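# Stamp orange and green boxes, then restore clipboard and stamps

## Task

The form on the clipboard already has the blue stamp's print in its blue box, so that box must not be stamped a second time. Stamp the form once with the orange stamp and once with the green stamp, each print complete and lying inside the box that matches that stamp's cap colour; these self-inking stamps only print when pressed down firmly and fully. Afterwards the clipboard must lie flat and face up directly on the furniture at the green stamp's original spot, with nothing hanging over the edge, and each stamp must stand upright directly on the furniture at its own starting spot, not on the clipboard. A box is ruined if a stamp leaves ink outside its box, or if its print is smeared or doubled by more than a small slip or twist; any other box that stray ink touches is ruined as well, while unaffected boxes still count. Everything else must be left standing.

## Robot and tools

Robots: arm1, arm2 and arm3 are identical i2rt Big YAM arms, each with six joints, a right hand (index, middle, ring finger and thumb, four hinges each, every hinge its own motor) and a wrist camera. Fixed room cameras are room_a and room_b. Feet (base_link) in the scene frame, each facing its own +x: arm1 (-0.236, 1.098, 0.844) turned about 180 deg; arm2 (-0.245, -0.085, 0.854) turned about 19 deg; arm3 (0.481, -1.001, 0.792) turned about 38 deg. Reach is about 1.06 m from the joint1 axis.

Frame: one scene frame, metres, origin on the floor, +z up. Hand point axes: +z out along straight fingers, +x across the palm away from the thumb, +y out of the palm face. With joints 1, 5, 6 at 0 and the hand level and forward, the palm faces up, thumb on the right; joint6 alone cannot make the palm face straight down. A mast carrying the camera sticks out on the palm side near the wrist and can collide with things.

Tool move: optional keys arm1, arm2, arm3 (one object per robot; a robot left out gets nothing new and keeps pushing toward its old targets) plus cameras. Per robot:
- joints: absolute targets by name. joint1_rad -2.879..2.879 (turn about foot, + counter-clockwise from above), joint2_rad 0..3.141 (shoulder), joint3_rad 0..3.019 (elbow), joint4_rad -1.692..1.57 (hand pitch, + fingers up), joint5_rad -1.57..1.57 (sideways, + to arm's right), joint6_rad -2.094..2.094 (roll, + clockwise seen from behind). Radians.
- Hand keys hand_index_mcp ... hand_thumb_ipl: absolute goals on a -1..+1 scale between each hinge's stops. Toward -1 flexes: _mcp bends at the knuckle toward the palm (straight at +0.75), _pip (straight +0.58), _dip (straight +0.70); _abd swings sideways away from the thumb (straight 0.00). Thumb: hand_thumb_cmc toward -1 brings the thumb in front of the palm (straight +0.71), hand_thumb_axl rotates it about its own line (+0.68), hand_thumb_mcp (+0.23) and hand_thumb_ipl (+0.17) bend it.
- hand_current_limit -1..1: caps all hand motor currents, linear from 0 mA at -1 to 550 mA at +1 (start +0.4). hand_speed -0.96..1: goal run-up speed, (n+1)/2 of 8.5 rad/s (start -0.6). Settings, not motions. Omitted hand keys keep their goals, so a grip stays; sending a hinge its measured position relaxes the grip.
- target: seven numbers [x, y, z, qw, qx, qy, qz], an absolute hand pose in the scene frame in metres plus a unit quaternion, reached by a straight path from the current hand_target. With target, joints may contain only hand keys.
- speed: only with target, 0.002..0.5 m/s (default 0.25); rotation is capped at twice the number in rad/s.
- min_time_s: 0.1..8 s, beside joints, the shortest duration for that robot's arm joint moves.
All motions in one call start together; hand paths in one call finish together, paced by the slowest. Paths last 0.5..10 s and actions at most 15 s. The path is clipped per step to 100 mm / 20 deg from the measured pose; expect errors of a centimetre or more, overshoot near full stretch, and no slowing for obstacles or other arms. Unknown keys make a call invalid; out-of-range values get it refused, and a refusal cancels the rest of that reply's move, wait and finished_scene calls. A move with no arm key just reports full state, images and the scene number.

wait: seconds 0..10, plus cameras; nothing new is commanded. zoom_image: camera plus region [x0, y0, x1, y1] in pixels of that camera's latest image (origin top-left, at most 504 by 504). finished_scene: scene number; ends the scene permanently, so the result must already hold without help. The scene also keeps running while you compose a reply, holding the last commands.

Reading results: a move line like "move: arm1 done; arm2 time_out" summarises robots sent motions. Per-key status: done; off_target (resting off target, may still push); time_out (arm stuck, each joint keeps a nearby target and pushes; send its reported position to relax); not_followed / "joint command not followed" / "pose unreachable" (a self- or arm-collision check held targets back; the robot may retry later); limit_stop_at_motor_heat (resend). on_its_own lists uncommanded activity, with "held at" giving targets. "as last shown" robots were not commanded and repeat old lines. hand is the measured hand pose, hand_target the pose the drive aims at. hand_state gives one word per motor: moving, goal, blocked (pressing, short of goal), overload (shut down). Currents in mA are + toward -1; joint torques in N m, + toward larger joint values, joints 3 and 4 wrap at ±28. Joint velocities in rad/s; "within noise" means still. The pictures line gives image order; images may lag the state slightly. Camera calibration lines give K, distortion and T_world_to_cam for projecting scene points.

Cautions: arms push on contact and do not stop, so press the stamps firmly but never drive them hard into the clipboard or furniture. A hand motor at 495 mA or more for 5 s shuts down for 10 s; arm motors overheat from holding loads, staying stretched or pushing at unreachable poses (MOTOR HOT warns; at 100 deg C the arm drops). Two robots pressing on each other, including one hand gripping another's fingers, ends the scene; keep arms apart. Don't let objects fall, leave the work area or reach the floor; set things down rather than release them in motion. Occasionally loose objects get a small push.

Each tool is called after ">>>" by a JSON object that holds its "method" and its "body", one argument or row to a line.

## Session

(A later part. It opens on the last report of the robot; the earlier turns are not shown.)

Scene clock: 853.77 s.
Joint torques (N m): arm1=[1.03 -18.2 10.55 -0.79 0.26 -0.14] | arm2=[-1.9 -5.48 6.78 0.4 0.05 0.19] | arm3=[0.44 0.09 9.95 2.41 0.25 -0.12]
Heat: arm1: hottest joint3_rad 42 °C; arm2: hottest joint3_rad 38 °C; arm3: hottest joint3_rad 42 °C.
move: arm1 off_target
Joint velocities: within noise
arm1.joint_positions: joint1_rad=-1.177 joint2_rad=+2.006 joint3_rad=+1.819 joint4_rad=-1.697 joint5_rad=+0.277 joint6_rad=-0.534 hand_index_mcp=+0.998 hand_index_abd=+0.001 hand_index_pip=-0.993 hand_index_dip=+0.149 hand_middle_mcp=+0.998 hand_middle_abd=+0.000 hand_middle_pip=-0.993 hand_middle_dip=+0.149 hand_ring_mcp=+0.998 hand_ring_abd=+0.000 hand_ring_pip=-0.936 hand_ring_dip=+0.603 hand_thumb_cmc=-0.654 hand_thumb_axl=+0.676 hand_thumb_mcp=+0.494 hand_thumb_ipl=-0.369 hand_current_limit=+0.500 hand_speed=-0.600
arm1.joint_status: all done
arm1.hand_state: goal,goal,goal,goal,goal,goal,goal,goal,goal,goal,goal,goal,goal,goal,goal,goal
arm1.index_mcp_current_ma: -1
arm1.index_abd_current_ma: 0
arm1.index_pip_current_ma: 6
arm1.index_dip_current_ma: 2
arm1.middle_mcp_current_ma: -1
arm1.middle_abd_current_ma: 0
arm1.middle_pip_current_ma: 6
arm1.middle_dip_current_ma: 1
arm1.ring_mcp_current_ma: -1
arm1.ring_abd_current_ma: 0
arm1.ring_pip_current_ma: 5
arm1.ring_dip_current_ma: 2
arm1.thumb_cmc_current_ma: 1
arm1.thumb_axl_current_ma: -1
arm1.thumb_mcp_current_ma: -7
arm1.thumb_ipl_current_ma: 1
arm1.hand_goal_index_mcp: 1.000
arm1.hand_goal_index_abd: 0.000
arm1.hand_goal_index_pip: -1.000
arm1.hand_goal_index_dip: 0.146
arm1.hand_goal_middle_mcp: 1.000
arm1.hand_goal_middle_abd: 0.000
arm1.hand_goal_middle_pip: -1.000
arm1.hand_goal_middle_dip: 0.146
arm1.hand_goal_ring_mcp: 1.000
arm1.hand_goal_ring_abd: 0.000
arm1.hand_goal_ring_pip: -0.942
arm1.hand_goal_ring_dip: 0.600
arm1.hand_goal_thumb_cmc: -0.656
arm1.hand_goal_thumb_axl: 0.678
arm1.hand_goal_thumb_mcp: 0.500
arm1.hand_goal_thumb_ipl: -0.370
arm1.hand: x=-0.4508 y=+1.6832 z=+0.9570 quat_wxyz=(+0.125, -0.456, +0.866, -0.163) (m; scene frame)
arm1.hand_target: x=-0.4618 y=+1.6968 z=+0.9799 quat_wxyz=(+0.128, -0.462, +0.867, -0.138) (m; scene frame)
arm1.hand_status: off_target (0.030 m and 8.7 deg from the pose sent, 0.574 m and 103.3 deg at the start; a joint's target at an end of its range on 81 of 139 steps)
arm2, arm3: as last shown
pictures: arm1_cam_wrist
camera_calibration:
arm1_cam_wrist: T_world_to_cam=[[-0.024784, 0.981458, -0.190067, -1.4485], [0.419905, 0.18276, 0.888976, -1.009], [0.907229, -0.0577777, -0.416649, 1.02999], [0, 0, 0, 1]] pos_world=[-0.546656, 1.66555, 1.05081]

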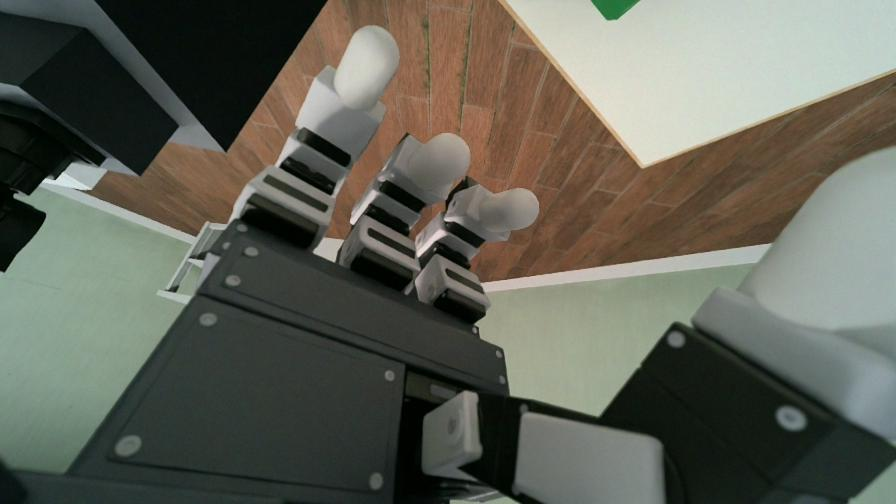

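>>> {"method": "move", "body": {
  "arm1": {"target":[-0.4600,1.7150,0.86,-0.1240,0.4429,-0.8557,0.2370],"speed":0.12},
  "cameras": ["arm1_cam_wrist"]
}}

Scene clock: 861.13 s.
Joint torques (N m): arm1=[0.44 -19.78 9.72 -1.09 0.26 0.03] | arm2=[-1.9 -5.6 6.79 0.36 0.04 0.19] | arm3=[0.67 0.21 10.04 2.56 0.23 -0.1]
Heat: arm1: hottest joint3_rad 42 °C; arm2: hottest joint3_rad 38 °C; arm3: hottest joint3_rad 42 °C.
move: arm1 off_target
Joint velocities: within noise
arm1.joint_positions: joint1_rad=-1.177 joint2_rad=+2.242 joint3_rad=+1.901 joint4_rad=-1.697 joint5_rad=+0.280 joint6_rad=-0.516 hand_index_mcp=+0.998 hand_index_abd=+0.001 hand_index_pip=-0.993 hand_index_dip=+0.149 hand_middle_mcp=+0.998 hand_middle_abd=+0.000 hand_middle_pip=-0.993 hand_middle_dip=+0.149 hand_ring_mcp=+0.998 hand_ring_abd=+0.000 hand_ring_pip=-0.936 hand_ring_dip=+0.603 hand_thumb_cmc=-0.654 hand_thumb_axl=+0.676 hand_thumb_mcp=+0.494 hand_thumb_ipl=-0.369 hand_current_limit=+0.500 hand_speed=-0.600
arm1.joint_status: not commanded
arm1.hand_state: goal,goal,goal,goal,goal,goal,goal,goal,goal,goal,goal,goal,goal,goal,goal,goal
arm1.index_mcp_current_ma: -1
arm1.index_abd_current_ma: 0
arm1.index_pip_current_ma: 6
arm1.index_dip_current_ma: 2
arm1.middle_mcp_current_ma: -1
arm1.middle_abd_current_ma: 0
arm1.middle_pip_current_ma: 6
arm1.middle_dip_current_ma: 1
arm1.ring_mcp_current_ma: -1
arm1.ring_abd_current_ma: 0
arm1.ring_pip_current_ma: 5
arm1.ring_dip_current_ma: 2
arm1.thumb_cmc_current_ma: 1
arm1.thumb_axl_current_ma: -1
arm1.thumb_mcp_current_ma: -7
arm1.thumb_ipl_current_ma: 1
arm1.hand_goal_index_mcp: 1.000
arm1.hand_goal_index_abd: 0.000
arm1.hand_goal_index_pip: -1.000
arm1.hand_goal_index_dip: 0.146
arm1.hand_goal_middle_mcp: 1.000
arm1.hand_goal_middle_abd: 0.000
arm1.hand_goal_middle_pip: -1.000
arm1.hand_goal_middle_dip: 0.146
arm1.hand_goal_ring_mcp: 1.000
arm1.hand_goal_ring_abd: 0.000
arm1.hand_goal_ring_pip: -0.942
arm1.hand_goal_ring_dip: 0.600
arm1.hand_goal_thumb_cmc: -0.656
arm1.hand_goal_thumb_axl: 0.678
arm1.hand_goal_thumb_mcp: 0.500
arm1.hand_goal_thumb_ipl: -0.370
arm1.hand: x=-0.4540 y=+1.6955 z=+0.8421 quat_wxyz=(+0.121, -0.452, +0.851, -0.237) (m; scene frame)
arm1.hand_target: x=-0.4593 y=+1.7138 z=+0.8601 quat_wxyz=(+0.125, -0.447, +0.859, -0.214) (m; scene frame)
arm1.hand_status: off_target (0.027 m and 1.2 deg from the pose sent, 0.102 m and 8.7 deg at the start; a joint's target at an end of its range on 53 of 55 steps)
arm2, arm3: as last shown
pictures: arm1_cam_wrist
camera_calibration:
arm1_cam_wrist: T_world_to_cam=[[0.0057135, 0.947004, -0.321172, -1.29987], [0.365304, 0.297003, 0.882237, -1.12054], [0.930871, -0.122366, -0.344247, 1.04503], [0, 0, 0, 1]] pos_world=[-0.55602, 1.69166, 0.930851]

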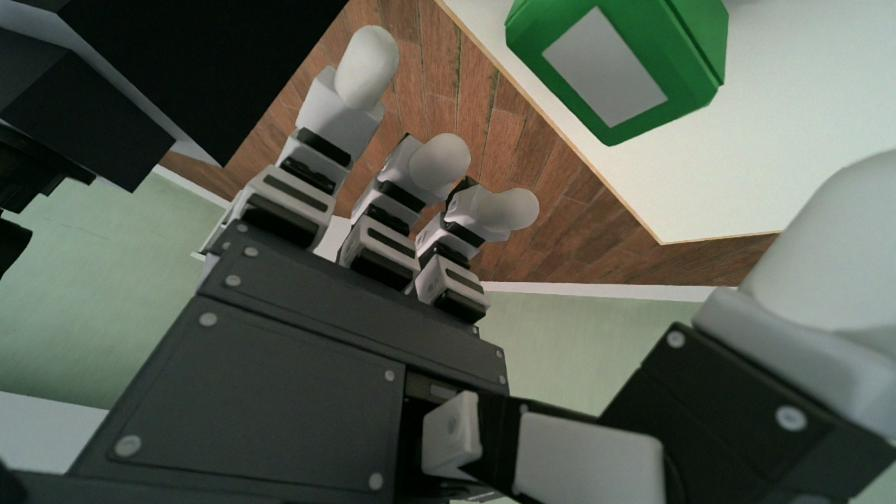

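>>> {"method": "move", "body": {
  "arm1": {"target":[-0.4570,1.7230,0.80,-0.1234,0.4449,-0.8547,0.2370],"speed":0.08},
  "cameras": ["arm1_cam_wrist"]
}}

Scene clock: 866.97 s.
Joint torques (N m): arm1=[-0.03 -20.13 9.29 -0.68 0.25 0.02] | arm2=[-1.96 -5.42 6.79 0.42 0.04 0.2] | arm3=[0.56 -0.56 9.99 2.36 0.24 -0.11]
Heat: arm1: hottest joint3_rad 42 °C; arm2: hottest joint3_rad 38 °C; arm3: hottest joint3_rad 42 °C.
move: arm1 off_target
Joint velocities: within noise
arm1.joint_positions: joint1_rad=-1.178 joint2_rad=+2.354 joint3_rad=+1.948 joint4_rad=-1.684 joint5_rad=+0.283 joint6_rad=-0.516 hand_index_mcp=+0.997 hand_index_abd=+0.001 hand_index_pip=-0.993 hand_index_dip=+0.149 hand_middle_mcp=+0.997 hand_middle_abd=+0.000 hand_middle_pip=-0.993 hand_middle_dip=+0.149 hand_ring_mcp=+0.997 hand_ring_abd=+0.000 hand_ring_pip=-0.936 hand_ring_dip=+0.603 hand_thumb_cmc=-0.654 hand_thumb_axl=+0.676 hand_thumb_mcp=+0.494 hand_thumb_ipl=-0.369 hand_current_limit=+0.500 hand_speed=-0.600
arm1.joint_status: not commanded
arm1.hand_state: goal,goal,goal,goal,goal,goal,goal,goal,goal,goal,goal,goal,goal,goal,goal,goal
arm1.index_mcp_current_ma: -1
arm1.index_abd_current_ma: 0
arm1.index_pip_current_ma: 6
arm1.index_dip_current_ma: 2
arm1.middle_mcp_current_ma: -1
arm1.middle_abd_current_ma: 0
arm1.middle_pip_current_ma: 6
arm1.middle_dip_current_ma: 1
arm1.ring_mcp_current_ma: -2
arm1.ring_abd_current_ma: 0
arm1.ring_pip_current_ma: 5
arm1.ring_dip_current_ma: 2
arm1.thumb_cmc_current_ma: 1
arm1.thumb_axl_current_ma: -1
arm1.thumb_mcp_current_ma: -7
arm1.thumb_ipl_current_ma: 1
arm1.hand_goal_index_mcp: 1.000
arm1.hand_goal_index_abd: 0.000
arm1.hand_goal_index_pip: -1.000
arm1.hand_goal_index_dip: 0.146
arm1.hand_goal_middle_mcp: 1.000
arm1.hand_goal_middle_abd: 0.000
arm1.hand_goal_middle_pip: -1.000
arm1.hand_goal_middle_dip: 0.146
arm1.hand_goal_ring_mcp: 1.000
arm1.hand_goal_ring_abd: 0.000
arm1.hand_goal_ring_pip: -0.942
arm1.hand_goal_ring_dip: 0.600
arm1.hand_goal_thumb_cmc: -0.656
arm1.hand_goal_thumb_axl: 0.678
arm1.hand_goal_thumb_mcp: 0.500
arm1.hand_goal_thumb_ipl: -0.370
arm1.hand: x=-0.4540 y=+1.6996 z=+0.7875 quat_wxyz=(+0.120, -0.452, +0.844, -0.262) (m; scene frame)
arm1.hand_target: x=-0.4566 y=+1.7220 z=+0.8007 quat_wxyz=(+0.124, -0.445, +0.855, -0.237) (m; scene frame)
arm1.hand_status: off_target (0.027 m and 3.3 deg from the pose sent, 0.050 m and 1.0 deg at the start)
arm2, arm3: as last shown
pictures: arm1_cam_wrist
camera_calibration:
arm1_cam_wrist: T_world_to_cam=[[0.0134355, 0.930709, -0.365513, -1.25515], [0.345096, 0.338769, 0.875297, -1.14826], [0.938471, -0.137897, -0.316632, 1.03488], [0, 0, 0, 1]] pos_world=[-0.55808, 1.69988, 0.873976]

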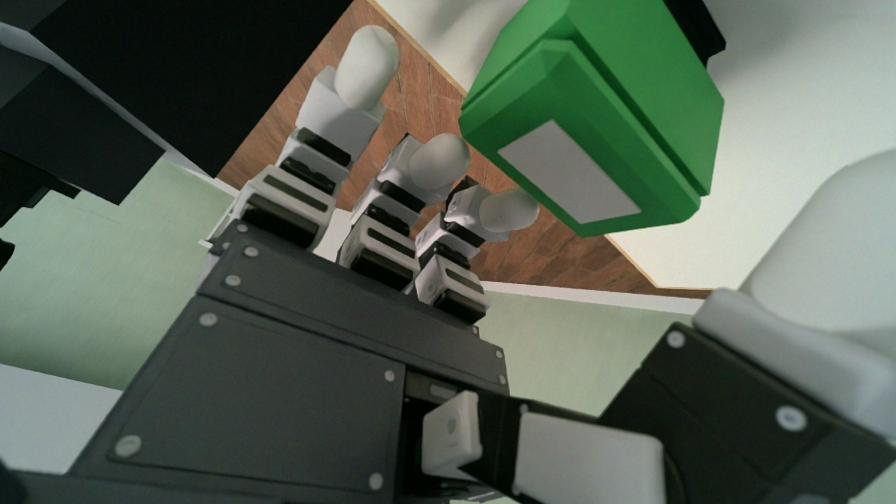

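>>> {"method": "move", "body": {
  "arm1": {"target":[-0.4550,1.7310,0.765,-0.1117,0.4480,-0.8607,0.2146],"speed":0.06},
  "cameras": ["arm1_cam_wrist"]
}}

Scene clock: 872.53 s.
Joint torques (N m): arm1=[0.26 -20.25 6.54 -0.28 0.02 -0.13] | arm2=[-2.2 -5.66 6.79 0.4 0.04 0.19] | arm3=[1.38 -0.5 9.92 2.3 0.2 -0.18]
Heat: arm1: hottest joint3_rad 42 °C; arm2: hottest joint3_rad 38 °C; arm3: hottest joint3_rad 42 °C.
move: arm1 done
Joint velocities: within noise
arm1.joint_positions: joint1_rad=-1.198 joint2_rad=+2.379 joint3_rad=+1.948 joint4_rad=-1.571 joint5_rad=+0.269 joint6_rad=-0.528 hand_index_mcp=+0.997 hand_index_abd=+0.001 hand_index_pip=-0.993 hand_index_dip=+0.149 hand_middle_mcp=+0.997 hand_middle_abd=+0.000 hand_middle_pip=-1.000 hand_middle_dip=+0.144 hand_ring_mcp=+0.997 hand_ring_abd=+0.000 hand_ring_pip=-0.936 hand_ring_dip=+0.603 hand_thumb_cmc=-0.654 hand_thumb_axl=+0.676 hand_thumb_mcp=+0.494 hand_thumb_ipl=-0.369 hand_current_limit=+0.500 hand_speed=-0.600
arm1.joint_status: not commanded
arm1.hand_state: goal,goal,goal,goal,goal,goal,goal,goal,goal,goal,goal,goal,goal,goal,goal,goal
arm1.index_mcp_current_ma: -1
arm1.index_abd_current_ma: 0
arm1.index_pip_current_ma: 6
arm1.index_dip_current_ma: 2
arm1.middle_mcp_current_ma: -1
arm1.middle_abd_current_ma: 0
arm1.middle_pip_current_ma: 0
arm1.middle_dip_current_ma: -1
arm1.ring_mcp_current_ma: -2
arm1.ring_abd_current_ma: 0
arm1.ring_pip_current_ma: 5
arm1.ring_dip_current_ma: 2
arm1.thumb_cmc_current_ma: 1
arm1.thumb_axl_current_ma: -1
arm1.thumb_mcp_current_ma: -7
arm1.thumb_ipl_current_ma: 1
arm1.hand_goal_index_mcp: 1.000
arm1.hand_goal_index_abd: 0.000
arm1.hand_goal_index_pip: -1.000
arm1.hand_goal_index_dip: 0.146
arm1.hand_goal_middle_mcp: 1.000
arm1.hand_goal_middle_abd: 0.000
arm1.hand_goal_middle_pip: -1.000
arm1.hand_goal_middle_dip: 0.146
arm1.hand_goal_ring_mcp: 1.000
arm1.hand_goal_ring_abd: 0.000
arm1.hand_goal_ring_pip: -0.942
arm1.hand_goal_ring_dip: 0.600
arm1.hand_goal_thumb_cmc: -0.656
arm1.hand_goal_thumb_axl: 0.678
arm1.hand_goal_thumb_mcp: 0.500
arm1.hand_goal_thumb_ipl: -0.370
arm1.hand: x=-0.4538 y=+1.7247 z=+0.7667 quat_wxyz=(+0.114, -0.446, +0.859, -0.222) (m; scene frame)
arm1.hand_target: x=-0.4549 y=+1.7310 z=+0.7652 quat_wxyz=(+0.112, -0.448, +0.861, -0.215) (m; scene frame)
arm1.hand_status: done (0.007 m and 0.9 deg from the pose sent, 0.039 m and 5.9 deg at the start)
arm2, arm3: as last shown
pictures: arm1_cam_wrist
camera_calibration:
arm1_cam_wrist: T_world_to_cam=[[0.0134893, 0.954434, -0.298117, -1.37874], [0.392136, 0.269211, 0.879633, -1.00066], [0.919808, -0.128768, -0.370636, 1.04874], [0, 0, 0, 1]] pos_world=[-0.553644, 1.72035, 0.857892]

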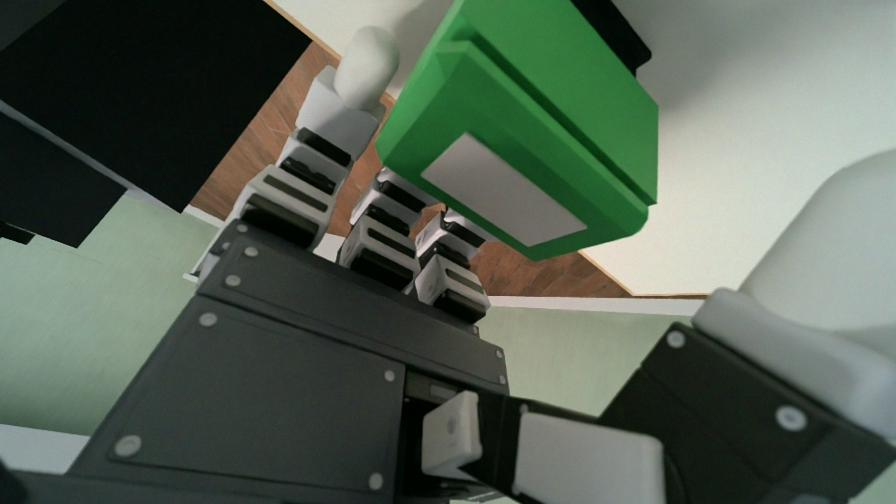

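>>> {"method": "move", "body": {
  "arm1": {"target":[-0.4555,1.7130,0.765,-0.1117,0.4480,-0.8607,0.2146],"speed":0.06},
  "cameras": ["arm1_cam_wrist"]
}}

Scene clock: 876.70 s.
Joint torques (N m): arm1=[1.08 -23.3 4.93 -0.51 0.07 -0.05] | arm2=[-1.85 -5.42 6.76 0.44 0.04 0.18] | arm3=[0.79 -0.03 9.78 2.37 0.17 -0.17]
Heat: arm1: hottest joint3_rad 42 °C; arm2: hottest joint3_rad 38 °C; arm3: hottest joint3_rad 42 °C.
move: arm1 off_target
Joint velocities: within noise
arm1.joint_positions: joint1_rad=-1.198 joint2_rad=+2.379 joint3_rad=+1.881 joint4_rad=-1.528 joint5_rad=+0.263 joint6_rad=-0.528 hand_index_mcp=+0.997 hand_index_abd=+0.001 hand_index_pip=-0.993 hand_index_dip=+0.149 hand_middle_mcp=+0.997 hand_middle_abd=+0.000 hand_middle_pip=-1.000 hand_middle_dip=+0.144 hand_ring_mcp=+0.997 hand_ring_abd=+0.000 hand_ring_pip=-0.936 hand_ring_dip=+0.603 hand_thumb_cmc=-0.654 hand_thumb_axl=+0.676 hand_thumb_mcp=+0.494 hand_thumb_ipl=-0.369 hand_current_limit=+0.500 hand_speed=-0.600
arm1.joint_status: not commanded
arm1.hand_state: goal,goal,goal,goal,goal,goal,goal,goal,goal,goal,goal,goal,goal,goal,goal,goal
arm1.index_mcp_current_ma: -1
arm1.index_abd_current_ma: 0
arm1.index_pip_current_ma: 6
arm1.index_dip_current_ma: 2
arm1.middle_mcp_current_ma: -1
arm1.middle_abd_current_ma: 0
arm1.middle_pip_current_ma: 0
arm1.middle_dip_current_ma: -1
arm1.ring_mcp_current_ma: -2
arm1.ring_abd_current_ma: 0
arm1.ring_pip_current_ma: 5
arm1.ring_dip_current_ma: 2
arm1.thumb_cmc_current_ma: 1
arm1.thumb_axl_current_ma: -1
arm1.thumb_mcp_current_ma: -7
arm1.thumb_ipl_current_ma: 1
arm1.hand_goal_index_mcp: 1.000
arm1.hand_goal_index_abd: 0.000
arm1.hand_goal_index_pip: -1.000
arm1.hand_goal_index_dip: 0.146
arm1.hand_goal_middle_mcp: 1.000
arm1.hand_goal_middle_abd: 0.000
arm1.hand_goal_middle_pip: -1.000
arm1.hand_goal_middle_dip: 0.146
arm1.hand_goal_ring_mcp: 1.000
arm1.hand_goal_ring_abd: 0.000
arm1.hand_goal_ring_pip: -0.942
arm1.hand_goal_ring_dip: 0.600
arm1.hand_goal_thumb_cmc: -0.656
arm1.hand_goal_thumb_axl: 0.678
arm1.hand_goal_thumb_mcp: 0.500
arm1.hand_goal_thumb_ipl: -0.370
arm1.hand: x=-0.4484 y=+1.7080 z=+0.7446 quat_wxyz=(+0.109, -0.446, +0.857, -0.233) (m; scene frame)
arm1.hand_target: x=-0.4554 y=+1.7128 z=+0.7648 quat_wxyz=(+0.112, -0.448, +0.861, -0.215) (m; scene frame)
arm1.hand_status: off_target (0.022 m and 2.2 deg from the pose sent, 0.012 m and 0.9 deg at the start)
arm2, arm3: as last shown
pictures: arm1_cam_wrist
camera_calibration:
arm1_cam_wrist: T_world_to_cam=[[0.0166706, 0.946913, -0.321057, -1.33802], [0.389842, 0.289533, 0.874182, -1.01055], [0.920731, -0.139734, -0.36432, 1.04786], [0, 0, 0, 1]] pos_world=[-0.548535, 1.706, 0.835574]

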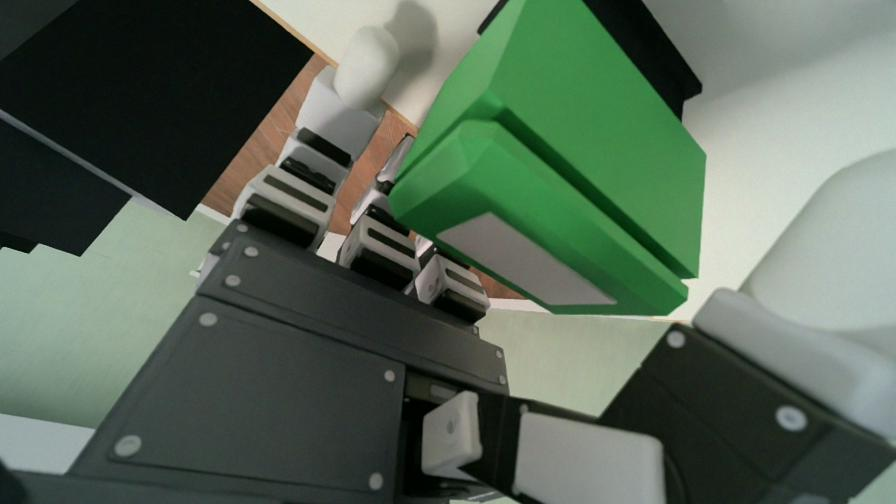

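>>> {"method": "move", "body": {
  "arm1": {"joints":{"hand_current_limit":0.4,"hand_speed":-0.8,"hand_index_mcp":0.86,"hand_middle_mcp":0.86,"hand_ring_mcp":0.86,"hand_thumb_mcp":0.3}}
}}

>>> {"method": "move", "body": {
  "arm1": {"joints":{"hand_index_mcp":0.81,"hand_middle_mcp":0.81,"hand_ring_mcp":0.81,"hand_thumb_mcp":0.2,"hand_speed":-0.88}},
  "cameras": ["arm1_cam_wrist"]
}}

Scene clock: 879.47 s.
Joint torques (N m): arm1=[1.08 -23.41 4.97 -0.5 0.07 -0.04] | arm2=[-1.96 -5.36 6.8 0.46 0.03 0.19] | arm3=[0.85 -0.03 10.07 2.41 0.19 -0.14]
Heat: arm1: hottest joint3_rad 42 °C; arm2: hottest joint3_rad 38 °C; arm3: hottest joint3_rad 42 °C.
move: arm1 done
Joint velocities: within noise
arm1.joint_positions: joint1_rad=-1.198 joint2_rad=+2.379 joint3_rad=+1.881 joint4_rad=-1.528 joint5_rad=+0.263 joint6_rad=-0.528 hand_index_mcp=+0.859 hand_index_abd=+0.001 hand_index_pip=-0.993 hand_index_dip=+0.149 hand_middle_mcp=+0.859 hand_middle_abd=+0.000 hand_middle_pip=-1.000 hand_middle_dip=+0.144 hand_ring_mcp=+0.859 hand_ring_abd=+0.000 hand_ring_pip=-0.936 hand_ring_dip=+0.603 hand_thumb_cmc=-0.654 hand_thumb_axl=+0.676 hand_thumb_mcp=+0.299 hand_thumb_ipl=-0.369 hand_current_limit=+0.400 hand_speed=-0.800
arm1.joint_status: all done
arm1.hand_state: goal,goal,goal,goal,goal,goal,goal,goal,goal,goal,goal,goal,goal,goal,goal,goal
arm1.index_mcp_current_ma: 0
arm1.index_abd_current_ma: 0
arm1.index_pip_current_ma: 6
arm1.index_dip_current_ma: 2
arm1.middle_mcp_current_ma: 0
arm1.middle_abd_current_ma: 0
arm1.middle_pip_current_ma: 0
arm1.middle_dip_current_ma: -1
arm1.ring_mcp_current_ma: 0
arm1.ring_abd_current_ma: 0
arm1.ring_pip_current_ma: 5
arm1.ring_dip_current_ma: 2
arm1.thumb_cmc_current_ma: 1
arm1.thumb_axl_current_ma: -1
arm1.thumb_mcp_current_ma: 0
arm1.thumb_ipl_current_ma: 1
arm1.hand_goal_index_mcp: 0.860
arm1.hand_goal_index_abd: 0.000
arm1.hand_goal_index_pip: -1.000
arm1.hand_goal_index_dip: 0.146
arm1.hand_goal_middle_mcp: 0.860
arm1.hand_goal_middle_abd: 0.000
arm1.hand_goal_middle_pip: -1.000
arm1.hand_goal_middle_dip: 0.146
arm1.hand_goal_ring_mcp: 0.860
arm1.hand_goal_ring_abd: 0.000
arm1.hand_goal_ring_pip: -0.942
arm1.hand_goal_ring_dip: 0.600
arm1.hand_goal_thumb_cmc: -0.656
arm1.hand_goal_thumb_axl: 0.678
arm1.hand_goal_thumb_mcp: 0.300
arm1.hand_goal_thumb_ipl: -0.370
arm1.hand: x=-0.4485 y=+1.7081 z=+0.7446 quat_wxyz=(+0.110, -0.446, +0.857, -0.233) (m; scene frame)
arm1.hand_target: x=-0.4553 y=+1.7128 z=+0.7647 quat_wxyz=(+0.112, -0.448, +0.861, -0.215) (m; scene frame)
arm1.hand_status: not commanded
arm2, arm3: as last shown
pictures: none

Scene clock: 880.13 s.
Joint torques (N m): arm1=[1.03 -23.24 4.94 -0.49 0.06 -0.05] | arm2=[-1.9 -5.54 6.79 0.42 0.04 0.18] | arm3=[1.38 0.03 10 2.39 0.22 -0.1]
Heat: arm1: hottest joint3_rad 42 °C; arm2: hottest joint3_rad 38 °C; arm3: hottest joint3_rad 42 °C.
move: arm1 off_target
Joint velocities: within noise
arm1.joint_positions: joint1_rad=-1.198 joint2_rad=+2.379 joint3_rad=+1.881 joint4_rad=-1.528 joint5_rad=+0.263 joint6_rad=-0.528 hand_index_mcp=+0.812 hand_index_abd=+0.001 hand_index_pip=-0.993 hand_index_dip=+0.149 hand_middle_mcp=+0.819 hand_middle_abd=+0.000 hand_middle_pip=-0.995 hand_middle_dip=+0.145 hand_ring_mcp=+0.810 hand_ring_abd=+0.000 hand_ring_pip=-0.936 hand_ring_dip=+0.603 hand_thumb_cmc=-0.653 hand_thumb_axl=+0.676 hand_thumb_mcp=+0.231 hand_thumb_ipl=-0.365 hand_current_limit=+0.400 hand_speed=-0.880
arm1.joint_status: hand_thumb_mcp off_target (ended at +0.231, target +0.200); the others done
arm1.hand_state: goal,goal,goal,goal,goal,goal,goal,goal,goal,goal,goal,goal,goal,goal,blocked,goal
arm1.index_mcp_current_ma: 1
arm1.index_abd_current_ma: 0
arm1.index_pip_current_ma: 6
arm1.index_dip_current_ma: 2
arm1.middle_mcp_current_ma: 10
arm1.middle_abd_current_ma: 0
arm1.middle_pip_current_ma: 3
arm1.middle_dip_current_ma: -1
arm1.ring_mcp_current_ma: 0
arm1.ring_abd_current_ma: 0
arm1.ring_pip_current_ma: 5
arm1.ring_dip_current_ma: 2
arm1.thumb_cmc_current_ma: 2
arm1.thumb_axl_current_ma: -1
arm1.thumb_mcp_current_ma: 74
arm1.thumb_ipl_current_ma: 5
arm1.hand_goal_index_mcp: 0.810
arm1.hand_goal_index_abd: 0.000
arm1.hand_goal_index_pip: -1.000
arm1.hand_goal_index_dip: 0.146
arm1.hand_goal_middle_mcp: 0.810
arm1.hand_goal_middle_abd: 0.000
arm1.hand_goal_middle_pip: -1.000
arm1.hand_goal_middle_dip: 0.146
arm1.hand_goal_ring_mcp: 0.810
arm1.hand_goal_ring_abd: 0.000
arm1.hand_goal_ring_pip: -0.942
arm1.hand_goal_ring_dip: 0.600
arm1.hand_goal_thumb_cmc: -0.656
arm1.hand_goal_thumb_axl: 0.678
arm1.hand_goal_thumb_mcp: 0.200
arm1.hand_goal_thumb_ipl: -0.370
arm1.hand: x=-0.4485 y=+1.7082 z=+0.7451 quat_wxyz=(+0.110, -0.446, +0.857, -0.232) (m; scene frame)
arm1.hand_target: x=-0.4554 y=+1.7129 z=+0.7649 quat_wxyz=(+0.112, -0.448, +0.861, -0.215) (m; scene frame)
arm1.hand_status: not commanded
arm2, arm3: as last shown
pictures: arm1_cam_wrist
camera_calibration:
arm1_cam_wrist: T_world_to_cam=[[0.0165259, 0.947251, -0.320066, -1.33944], [0.390163, 0.288623, 0.87434, -1.00938], [0.920598, -0.139327, -0.364812, 1.04779], [0, 0, 0, 1]] pos_world=[-0.548636, 1.7061, 0.836074]

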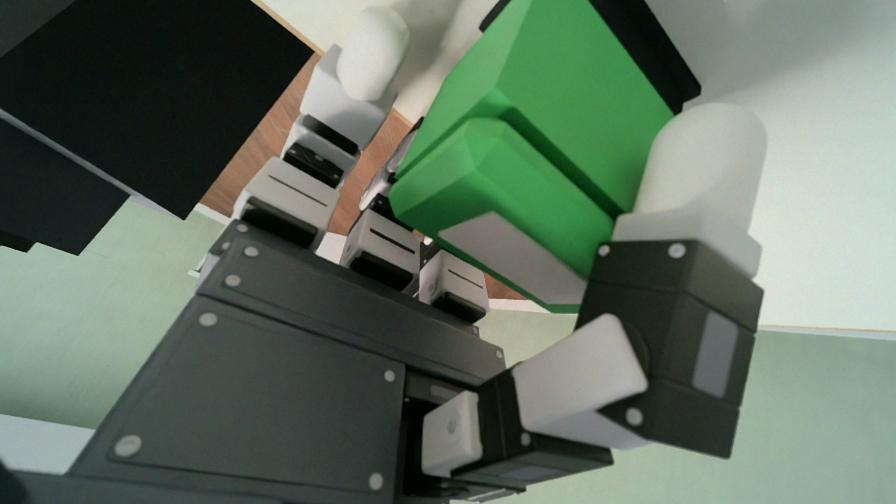

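>>> {"method": "move", "body": {
  "arm1": {"joints":{"hand_index_mcp":0.78,"hand_middle_mcp":0.79,"hand_ring_mcp":0.78,"hand_thumb_mcp":0.16}}
}}

>>> {"method": "move", "body": {
  "arm1": {"joints":{"hand_index_mcp":0.75,"hand_middle_mcp":0.76,"hand_ring_mcp":0.75,"hand_thumb_mcp":0.11}}
}}

>>> {"method": "move", "body": {
  "arm1": {"joints":{"hand_index_mcp":0.70,"hand_middle_mcp":0.70,"hand_ring_mcp":0.70,"hand_thumb_mcp":0.05}},
  "cameras": ["arm1_cam_wrist"]
}}

Scene clock: 882.80 s.
Joint torques (N m): arm1=[0.97 -23.24 4.97 -0.49 0.06 -0.05] | arm2=[-1.85 -5.48 6.82 0.38 0.05 0.18] | arm3=[0.91 -0.56 10 2.56 0.19 -0.11]
Heat: arm1: hottest joint3_rad 42 °C; arm2: hottest joint3_rad 38 °C; arm3: hottest joint3_rad 42 °C.
move: arm1 off_target
Joint velocities: within noise
arm1.joint_positions: joint1_rad=-1.198 joint2_rad=+2.379 joint3_rad=+1.881 joint4_rad=-1.528 joint5_rad=+0.263 joint6_rad=-0.528 hand_index_mcp=+0.810 hand_index_abd=+0.001 hand_index_pip=-0.991 hand_index_dip=+0.149 hand_middle_mcp=+0.819 hand_middle_abd=+0.000 hand_middle_pip=-0.994 hand_middle_dip=+0.145 hand_ring_mcp=+0.780 hand_ring_abd=+0.000 hand_ring_pip=-0.936 hand_ring_dip=+0.603 hand_thumb_cmc=-0.653 hand_thumb_axl=+0.676 hand_thumb_mcp=+0.223 hand_thumb_ipl=-0.359 hand_current_limit=+0.400 hand_speed=-0.880
arm1.joint_status: hand_index_mcp off_target (ended at +0.810, target +0.780); hand_middle_mcp off_target (ended at +0.819, target +0.790); hand_thumb_mcp off_target (ended at +0.223, target +0.160); the others done
arm1.hand_state: blocked,goal,goal,goal,blocked,goal,goal,goal,goal,goal,goal,goal,goal,goal,blocked,goal
arm1.index_mcp_current_ma: 53
arm1.index_abd_current_ma: 0
arm1.index_pip_current_ma: 9
arm1.index_dip_current_ma: 2
arm1.middle_mcp_current_ma: 51
arm1.middle_abd_current_ma: 0
arm1.middle_pip_current_ma: 5
arm1.middle_dip_current_ma: -1
arm1.ring_mcp_current_ma: 0
arm1.ring_abd_current_ma: 0
arm1.ring_pip_current_ma: 5
arm1.ring_dip_current_ma: 2
arm1.thumb_cmc_current_ma: 2
arm1.thumb_axl_current_ma: -1
arm1.thumb_mcp_current_ma: 206
arm1.thumb_ipl_current_ma: 17
arm1.hand_goal_index_mcp: 0.780
arm1.hand_goal_index_abd: 0.000
arm1.hand_goal_index_pip: -1.000
arm1.hand_goal_index_dip: 0.146
arm1.hand_goal_middle_mcp: 0.790
arm1.hand_goal_middle_abd: 0.000
arm1.hand_goal_middle_pip: -1.000
arm1.hand_goal_middle_dip: 0.146
arm1.hand_goal_ring_mcp: 0.780
arm1.hand_goal_ring_abd: 0.000
arm1.hand_goal_ring_pip: -0.942
arm1.hand_goal_ring_dip: 0.600
arm1.hand_goal_thumb_cmc: -0.656
arm1.hand_goal_thumb_axl: 0.678
arm1.hand_goal_thumb_mcp: 0.160
arm1.hand_goal_thumb_ipl: -0.370
arm1.hand: x=-0.4485 y=+1.7082 z=+0.7451 quat_wxyz=(+0.110, -0.446, +0.857, -0.232) (m; scene frame)
arm1.hand_target: x=-0.4553 y=+1.7128 z=+0.7647 quat_wxyz=(+0.112, -0.448, +0.861, -0.215) (m; scene frame)
arm1.hand_status: not commanded
arm2.joint_positions: joint1_rad=+0.311 joint2_rad=+1.102 joint3_rad=+0.918 joint4_rad=-1.398 joint5_rad=+0.002 joint6_rad=+0.059 hand_index_mcp=+0.620 hand_index_abd=-0.001 hand_index_pip=-0.582 hand_index_dip=+0.700 hand_middle_mcp=+0.620 hand_middle_abd=+0.001 hand_middle_pip=-0.583 hand_middle_dip=+0.699 hand_ring_mcp=+0.620 hand_ring_abd=-0.002 hand_ring_pip=-0.581 hand_ring_dip=+0.700 hand_thumb_cmc=-0.568 hand_thumb_axl=+0.679 hand_thumb_mcp=+0.192 hand_thumb_ipl=-0.598 hand_current_limit=+0.600 hand_speed=-0.700
arm2.joint_status: not commanded
arm2.hand_state: goal,goal,goal,goal,goal,goal,goal,goal,goal,goal,goal,goal,goal,goal,goal,goal
arm2.index_mcp_current_ma: 0
arm2.index_abd_current_ma: 0
arm2.index_pip_current_ma: 3
arm2.index_dip_current_ma: 1
arm2.middle_mcp_current_ma: 0
arm2.middle_abd_current_ma: 0
arm2.middle_pip_current_ma: 2
arm2.middle_dip_current_ma: 1
arm2.ring_mcp_current_ma: 0
arm2.ring_abd_current_ma: 0
arm2.ring_pip_current_ma: 3
arm2.ring_dip_current_ma: 1
arm2.thumb_cmc_current_ma: 0
arm2.thumb_axl_current_ma: 0
arm2.thumb_mcp_current_ma: -5
arm2.thumb_ipl_current_ma: 0
arm2.hand_goal_index_mcp: 0.620
arm2.hand_goal_index_abd: 0.000
arm2.hand_goal_index_pip: -0.590
arm2.hand_goal_index_dip: 0.696
arm2.hand_goal_middle_mcp: 0.620
arm2.hand_goal_middle_abd: 0.000
arm2.hand_goal_middle_pip: -0.590
arm2.hand_goal_middle_dip: 0.696
arm2.hand_goal_ring_mcp: 0.620
arm2.hand_goal_ring_abd: 0.000
arm2.hand_goal_ring_pip: -0.590
arm2.hand_goal_ring_dip: 0.696
arm2.hand_goal_thumb_cmc: -0.570
arm2.hand_goal_thumb_axl: 0.678
arm2.hand_goal_thumb_mcp: 0.200
arm2.hand_goal_thumb_ipl: -0.600
arm2.hand: x=+0.0664 y=+0.1118 z=+1.0350 quat_wxyz=(-0.004, +0.473, +0.881, -0.004) (m; scene frame)
arm2.hand_target: x=+0.0674 y=+0.1067 z=+1.0381 quat_wxyz=(-0.003, +0.481, +0.877, -0.001) (m; scene frame)
arm2.hand_status: not commanded
arm3.joint_positions: joint1_rad=+2.290 joint2_rad=+0.632 joint3_rad=+1.361 joint4_rad=-1.266 joint5_rad=+0.116 joint6_rad=+0.997 hand_index_mcp=+0.756 hand_index_abd=+0.000 hand_index_pip=+0.577 hand_index_dip=+0.696 hand_middle_mcp=+0.757 hand_middle_abd=+0.000 hand_middle_pip=+0.577 hand_middle_dip=+0.696 hand_ring_mcp=+0.757 hand_ring_abd=+0.000 hand_ring_pip=+0.577 hand_ring_dip=+0.696 hand_thumb_cmc=+0.716 hand_thumb_axl=+0.677 hand_thumb_mcp=+0.226 hand_thumb_ipl=+0.168 hand_current_limit=+0.400 hand_speed=-0.600
arm3.joint_status: not commanded
arm3.hand_state: goal,goal,goal,goal,goal,goal,goal,goal,goal,goal,goal,goal,goal,goal,goal,goal
arm3.index_mcp_current_ma: 0
arm3.index_abd_current_ma: 0
arm3.index_pip_current_ma: 0
arm3.index_dip_current_ma: 0
arm3.middle_mcp_current_ma: 1
arm3.middle_abd_current_ma: 0
arm3.middle_pip_current_ma: 0
arm3.middle_dip_current_ma: 0
arm3.ring_mcp_current_ma: 1
arm3.ring_abd_current_ma: 0
arm3.ring_pip_current_ma: 0
arm3.ring_dip_current_ma: 0
arm3.thumb_cmc_current_ma: 0
arm3.thumb_axl_current_ma: 0
arm3.thumb_mcp_current_ma: 0
arm3.thumb_ipl_current_ma: 0
arm3.hand_goal_index_mcp: 0.754
arm3.hand_goal_index_abd: 0.000
arm3.hand_goal_index_pip: 0.576
arm3.hand_goal_index_dip: 0.696
arm3.hand_goal_middle_mcp: 0.754
arm3.hand_goal_middle_abd: 0.000
arm3.hand_goal_middle_pip: 0.576
arm3.hand_goal_middle_dip: 0.696
arm3.hand_goal_ring_mcp: 0.754
arm3.hand_goal_ring_abd: 0.000
arm3.hand_goal_ring_pip: 0.576
arm3.hand_goal_ring_dip: 0.696
arm3.hand_goal_thumb_cmc: 0.714
arm3.hand_goal_thumb_axl: 0.678
arm3.hand_goal_thumb_mcp: 0.226
arm3.hand_goal_thumb_ipl: 0.168
arm3.hand: x=+0.2443 y=-0.8522 z=+1.3572 quat_wxyz=(-0.439, -0.142, +0.857, +0.228) (m; scene frame)
arm3.hand_target: x=+0.2459 y=-0.8548 z=+1.3669 quat_wxyz=(-0.449, -0.144, +0.852, +0.230) (m; scene frame)
arm3.hand_status: not commanded
pictures: none

Scene clock: 883.33 s.
Joint torques (N m): arm1=[1.03 -23.18 4.97 -0.49 0.07 -0.05] | arm2=[-2.08 -5.6 6.82 0.42 0.04 0.19] | arm3=[1.61 -0.15 10.03 2.21 0.22 -0.09]
Heat: arm1: hottest joint3_rad 42 °C; arm2: hottest joint3_rad 38 °C; arm3: hottest joint3_rad 42 °C.
move: arm1 off_target
Joint velocities: within noise
arm1.joint_positions: joint1_rad=-1.198 joint2_rad=+2.378 joint3_rad=+1.881 joint4_rad=-1.528 joint5_rad=+0.263 joint6_rad=-0.528 hand_index_mcp=+0.808 hand_index_abd=+0.001 hand_index_pip=-0.986 hand_index_dip=+0.149 hand_middle_mcp=+0.818 hand_middle_abd=+0.000 hand_middle_pip=-0.990 hand_middle_dip=+0.145 hand_ring_mcp=+0.750 hand_ring_abd=+0.000 hand_ring_pip=-0.936 hand_ring_dip=+0.603 hand_thumb_cmc=-0.652 hand_thumb_axl=+0.675 hand_thumb_mcp=+0.215 hand_thumb_ipl=-0.353 hand_current_limit=+0.400 hand_speed=-0.880
arm1.joint_status: hand_index_mcp off_target (ended at +0.808, target +0.750); hand_middle_mcp off_target (ended at +0.818, target +0.760); hand_thumb_mcp off_target (ended at +0.215, target +0.110); the others done
arm1.hand_state: blocked,goal,goal,goal,blocked,goal,goal,goal,goal,goal,goal,goal,goal,goal,blocked,goal
arm1.index_mcp_current_ma: 138
arm1.index_abd_current_ma: 0
arm1.index_pip_current_ma: 16
arm1.index_dip_current_ma: 2
arm1.middle_mcp_current_ma: 138
arm1.middle_abd_current_ma: 0
arm1.middle_pip_current_ma: 10
arm1.middle_dip_current_ma: -1
arm1.ring_mcp_current_ma: 0
arm1.ring_abd_current_ma: 0
arm1.ring_pip_current_ma: 5
arm1.ring_dip_current_ma: 2
arm1.thumb_cmc_current_ma: 3
arm1.thumb_axl_current_ma: -2
arm1.thumb_mcp_current_ma: 385
arm1.thumb_ipl_current_ma: 32
arm1.hand_goal_index_mcp: 0.750
arm1.hand_goal_index_abd: 0.000
arm1.hand_goal_index_pip: -1.000
arm1.hand_goal_index_dip: 0.146
arm1.hand_goal_middle_mcp: 0.760
arm1.hand_goal_middle_abd: 0.000
arm1.hand_goal_middle_pip: -1.000
arm1.hand_goal_middle_dip: 0.146
arm1.hand_goal_ring_mcp: 0.750
arm1.hand_goal_ring_abd: 0.000
arm1.hand_goal_ring_pip: -0.942
arm1.hand_goal_ring_dip: 0.600
arm1.hand_goal_thumb_cmc: -0.656
arm1.hand_goal_thumb_axl: 0.678
arm1.hand_goal_thumb_mcp: 0.110
arm1.hand_goal_thumb_ipl: -0.370
arm1.hand: x=-0.4486 y=+1.7084 z=+0.7456 quat_wxyz=(+0.110, -0.446, +0.857, -0.232) (m; scene frame)
arm1.hand_target: x=-0.4553 y=+1.7128 z=+0.7648 quat_wxyz=(+0.112, -0.448, +0.861, -0.215) (m; scene frame)
arm1.hand_status: not commanded
arm2, arm3: as last shown
pictures: none

Scene clock: 883.90 s.
Joint torques (N m): arm1=[1.03 -23.18 4.97 -0.44 0.07 -0.05] | arm2=[-1.85 -5.54 6.83 0.38 0.03 0.19] | arm3=[1.32 0.32 10.19 2.48 0.19 -0.14]
Heat: arm1: hottest joint3_rad 41 °C; arm2: hottest joint3_rad 38 °C; arm3: hottest joint3_rad 42 °C.
move: arm1 off_target
Joint velocities: within noise
arm1.joint_positions: joint1_rad=-1.198 joint2_rad=+2.378 joint3_rad=+1.881 joint4_rad=-1.528 joint5_rad=+0.263 joint6_rad=-0.528 hand_index_mcp=+0.794 hand_index_abd=+0.001 hand_index_pip=-0.976 hand_index_dip=+0.149 hand_middle_mcp=+0.799 hand_middle_abd=+0.000 hand_middle_pip=-0.978 hand_middle_dip=+0.145 hand_ring_mcp=+0.701 hand_ring_abd=+0.000 hand_ring_pip=-0.936 hand_ring_dip=+0.603 hand_thumb_cmc=-0.648 hand_thumb_axl=+0.674 hand_thumb_mcp=+0.215 hand_thumb_ipl=-0.347 hand_current_limit=+0.400 hand_speed=-0.880
arm1.joint_status: hand_index_mcp off_target (ended at +0.794, target +0.700); hand_middle_mcp off_target (ended at +0.799, target +0.700); hand_thumb_mcp off_target (ended at +0.215, target +0.050); the others done
arm1.hand_state: blocked,goal,blocked,goal,blocked,goal,blocked,goal,goal,goal,goal,goal,goal,goal,blocked,blocked
arm1.index_mcp_current_ma: 278
arm1.index_abd_current_ma: 0
arm1.index_pip_current_ma: 35
arm1.index_dip_current_ma: 2
arm1.middle_mcp_current_ma: 303
arm1.middle_abd_current_ma: 0
arm1.middle_pip_current_ma: 29
arm1.middle_dip_current_ma: 0
arm1.ring_mcp_current_ma: 0
arm1.ring_abd_current_ma: 0
arm1.ring_pip_current_ma: 5
arm1.ring_dip_current_ma: 2
arm1.thumb_cmc_current_ma: 7
arm1.thumb_axl_current_ma: -4
arm1.thumb_mcp_current_ma: 385
arm1.thumb_ipl_current_ma: 51
arm1.hand_goal_index_mcp: 0.700
arm1.hand_goal_index_abd: 0.000
arm1.hand_goal_index_pip: -1.000
arm1.hand_goal_index_dip: 0.146
arm1.hand_goal_middle_mcp: 0.700
arm1.hand_goal_middle_abd: 0.000
arm1.hand_goal_middle_pip: -1.000
arm1.hand_goal_middle_dip: 0.146
arm1.hand_goal_ring_mcp: 0.700
arm1.hand_goal_ring_abd: 0.000
arm1.hand_goal_ring_pip: -0.942
arm1.hand_goal_ring_dip: 0.600
arm1.hand_goal_thumb_cmc: -0.656
arm1.hand_goal_thumb_axl: 0.678
arm1.hand_goal_thumb_mcp: 0.050
arm1.hand_goal_thumb_ipl: -0.370
arm1.hand: x=-0.4486 y=+1.7085 z=+0.7458 quat_wxyz=(+0.110, -0.446, +0.857, -0.232) (m; scene frame)
arm1.hand_target: x=-0.4554 y=+1.7129 z=+0.7649 quat_wxyz=(+0.112, -0.448, +0.861, -0.215) (m; scene frame)
arm1.hand_status: not commanded
arm2, arm3: as last shown
pictures: arm1_cam_wrist
camera_calibration:
arm1_cam_wrist: T_world_to_cam=[[0.0164287, 0.94757, -0.319126, -1.34076], [0.390627, 0.287721, 0.87443, -1.00837], [0.920402, -0.139025, -0.365419, 1.04809], [0, 0, 0, 1]] pos_world=[-0.548737, 1.7063, 0.836874]

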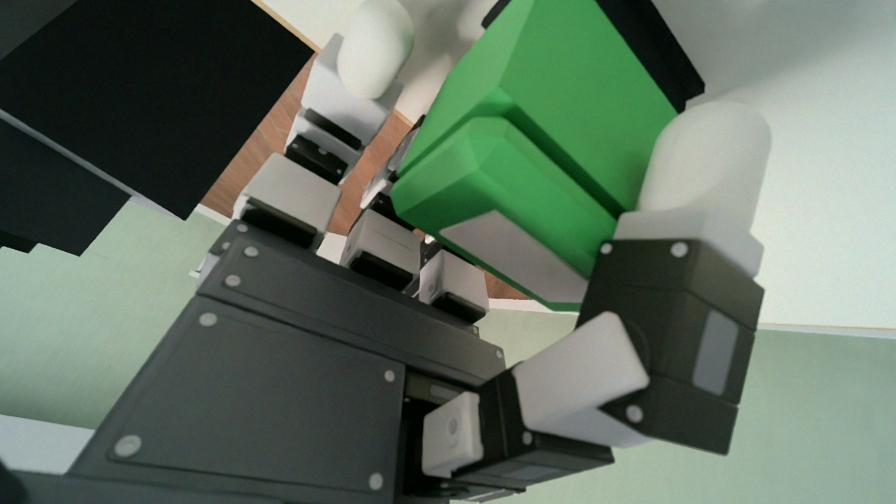

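>>> {"method": "move", "body": {
  "arm1": {"joints":{"hand_index_mcp":0.65,"hand_middle_mcp":0.65,"hand_thumb_mcp":0.0}}
}}

>>> {"method": "move", "body": {
  "arm1": {"joints":{"joint2_rad":2.28},"min_time_s":2},
  "cameras": ["arm1_cam_wrist","room_a"]
}}

>>> {"method": "zoom_image", "body": {
  "camera": "room_a",
  "region": [620, 320, 780, 460]
}}

Scene clock: 886.50 s.
Joint torques (N m): arm1=[1.14 -23.24 4.97 -0.53 0.09 -0.05] | arm2=[-2.02 -5.54 6.83 0.43 0.05 0.19] | arm3=[1.08 -0.44 10.15 2.56 0.26 -0.14]
Heat: arm1: hottest joint3_rad 41 °C; arm2: hottest joint3_rad 38 °C; arm3: hottest joint3_rad 42 °C.
move: arm1 off_target
Joint velocities: within noise
arm1.joint_positions: joint1_rad=-1.198 joint2_rad=+2.378 joint3_rad=+1.881 joint4_rad=-1.527 joint5_rad=+0.262 joint6_rad=-0.528 hand_index_mcp=+0.749 hand_index_abd=+0.001 hand_index_pip=-0.970 hand_index_dip=+0.151 hand_middle_mcp=+0.749 hand_middle_abd=+0.000 hand_middle_pip=-0.970 hand_middle_dip=+0.151 hand_ring_mcp=+0.700 hand_ring_abd=+0.000 hand_ring_pip=-0.936 hand_ring_dip=+0.603 hand_thumb_cmc=-0.646 hand_thumb_axl=+0.675 hand_thumb_mcp=+0.198 hand_thumb_ipl=-0.342 hand_current_limit=+0.400 hand_speed=-0.880
arm1.joint_status: hand_index_mcp off_target (ended at +0.749, target +0.650); hand_middle_mcp off_target (ended at +0.749, target +0.650); hand_thumb_mcp off_target (ended at +0.198, target +0.000)
arm1.hand_state: blocked,goal,blocked,goal,blocked,goal,blocked,goal,goal,goal,goal,goal,goal,goal,blocked,blocked
arm1.index_mcp_current_ma: 302
arm1.index_abd_current_ma: 0
arm1.index_pip_current_ma: 48
arm1.index_dip_current_ma: 3
arm1.middle_mcp_current_ma: 303
arm1.middle_abd_current_ma: 0
arm1.middle_pip_current_ma: 48
arm1.middle_dip_current_ma: 3
arm1.ring_mcp_current_ma: 0
arm1.ring_abd_current_ma: 0
arm1.ring_pip_current_ma: 5
arm1.ring_dip_current_ma: 2
arm1.thumb_cmc_current_ma: 11
arm1.thumb_axl_current_ma: -2
arm1.thumb_mcp_current_ma: 385
arm1.thumb_ipl_current_ma: 65
arm1.hand_goal_index_mcp: 0.650
arm1.hand_goal_index_abd: 0.000
arm1.hand_goal_index_pip: -1.000
arm1.hand_goal_index_dip: 0.146
arm1.hand_goal_middle_mcp: 0.650
arm1.hand_goal_middle_abd: 0.000
arm1.hand_goal_middle_pip: -1.000
arm1.hand_goal_middle_dip: 0.146
arm1.hand_goal_ring_mcp: 0.700
arm1.hand_goal_ring_abd: 0.000
arm1.hand_goal_ring_pip: -0.942
arm1.hand_goal_ring_dip: 0.600
arm1.hand_goal_thumb_cmc: -0.656
arm1.hand_goal_thumb_axl: 0.678
arm1.hand_goal_thumb_mcp: 0.000
arm1.hand_goal_thumb_ipl: -0.370
arm1.hand: x=-0.4488 y=+1.7087 z=+0.7457 quat_wxyz=(+0.109, -0.446, +0.858, -0.231) (m; scene frame)
arm1.hand_target: x=-0.4554 y=+1.7129 z=+0.7649 quat_wxyz=(+0.112, -0.448, +0.861, -0.215) (m; scene frame)
arm1.hand_status: not commanded
arm2, arm3: as last shown
pictures: none

Scene clock: 888.87 s.
Joint torques (N m): arm1=[1.03 -23.94 5.55 -0.42 0.09 -0.05] | arm2=[-2.02 -5.6 6.78 0.4 0.03 0.19] | arm3=[1.32 0.44 9.94 2.35 0.25 -0.2]
Heat: arm1: hottest joint3_rad 41 °C; arm2: hottest joint3_rad 38 °C; arm3: hottest joint3_rad 42 °C.
move: arm1 done
Joint velocities: within noise
arm1.joint_positions: joint1_rad=-1.198 joint2_rad=+2.326 joint3_rad=+1.876 joint4_rad=-1.526 joint5_rad=+0.262 joint6_rad=-0.528 hand_index_mcp=+0.749 hand_index_abd=+0.001 hand_index_pip=-0.969 hand_index_dip=+0.151 hand_middle_mcp=+0.749 hand_middle_abd=+0.000 hand_middle_pip=-0.969 hand_middle_dip=+0.151 hand_ring_mcp=+0.700 hand_ring_abd=+0.000 hand_ring_pip=-0.936 hand_ring_dip=+0.603 hand_thumb_cmc=-0.645 hand_thumb_axl=+0.675 hand_thumb_mcp=+0.198 hand_thumb_ipl=-0.342 hand_current_limit=+0.400 hand_speed=-0.880
arm1.joint_status: all done
arm1.hand_state: blocked,goal,blocked,goal,blocked,goal,blocked,goal,goal,goal,goal,goal,goal,goal,blocked,blocked
arm1.index_mcp_current_ma: 302
arm1.index_abd_current_ma: 0
arm1.index_pip_current_ma: 49
arm1.index_dip_current_ma: 3
arm1.middle_mcp_current_ma: 301
arm1.middle_abd_current_ma: 0
arm1.middle_pip_current_ma: 49
arm1.middle_dip_current_ma: 4
arm1.ring_mcp_current_ma: 0
arm1.ring_abd_current_ma: 0
arm1.ring_pip_current_ma: 5
arm1.ring_dip_current_ma: 2
arm1.thumb_cmc_current_ma: 11
arm1.thumb_axl_current_ma: -2
arm1.thumb_mcp_current_ma: 385
arm1.thumb_ipl_current_ma: 66
arm1.hand_goal_index_mcp: 0.650
arm1.hand_goal_index_abd: 0.000
arm1.hand_goal_index_pip: -1.000
arm1.hand_goal_index_dip: 0.146
arm1.hand_goal_middle_mcp: 0.650
arm1.hand_goal_middle_abd: 0.000
arm1.hand_goal_middle_pip: -1.000
arm1.hand_goal_middle_dip: 0.146
arm1.hand_goal_ring_mcp: 0.700
arm1.hand_goal_ring_abd: 0.000
arm1.hand_goal_ring_pip: -0.942
arm1.hand_goal_ring_dip: 0.600
arm1.hand_goal_thumb_cmc: -0.656
arm1.hand_goal_thumb_axl: 0.678
arm1.hand_goal_thumb_mcp: 0.000
arm1.hand_goal_thumb_ipl: -0.370
arm1.hand: x=-0.4521 y=+1.7171 z=+0.7768 quat_wxyz=(+0.112, -0.446, +0.863, -0.208) (m; scene frame)
arm1.hand_target: x=-0.4597 y=+1.7240 z=+0.8050 quat_wxyz=(+0.115, -0.447, +0.868, -0.184) (m; scene frame)
arm1.hand_status: not commanded
arm2, arm3: as last shown
pictures: arm1_cam_wrist, room_a
camera_calibration:
arm1_cam_wrist: T_world_to_cam=[[0.0116733, 0.961005, -0.276284, -1.39752], [0.406577, 0.24787, 0.87935, -0.964833], [0.913542, -0.122596, -0.387829, 1.04983], [0, 0, 0, 1]] pos_world=[-0.550469, 1.71088, 0.869466]

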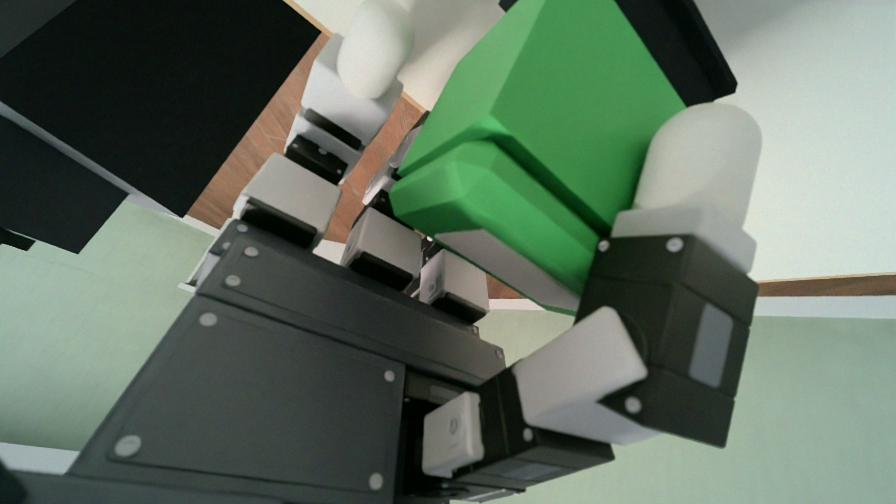

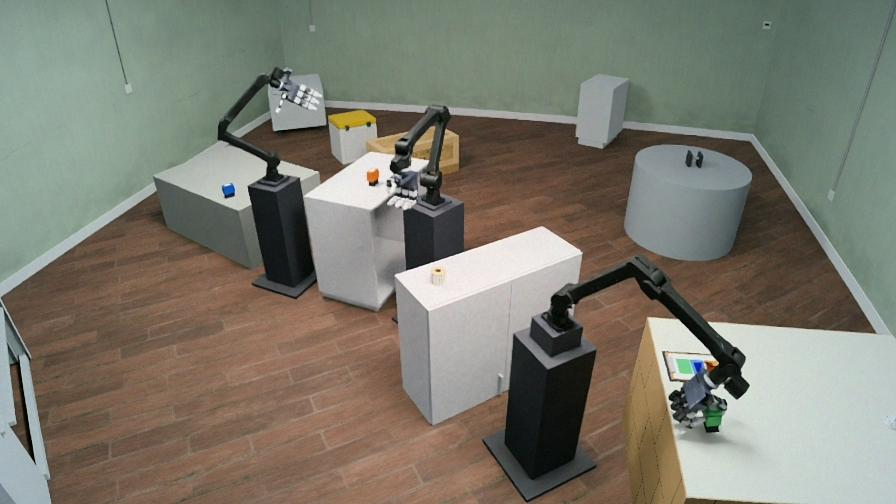

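Scaled by 3.150 from the camera's 896x504 image, which has a finer 1280x720 frame.

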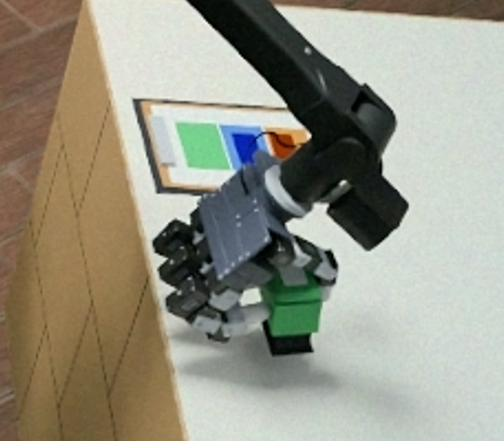

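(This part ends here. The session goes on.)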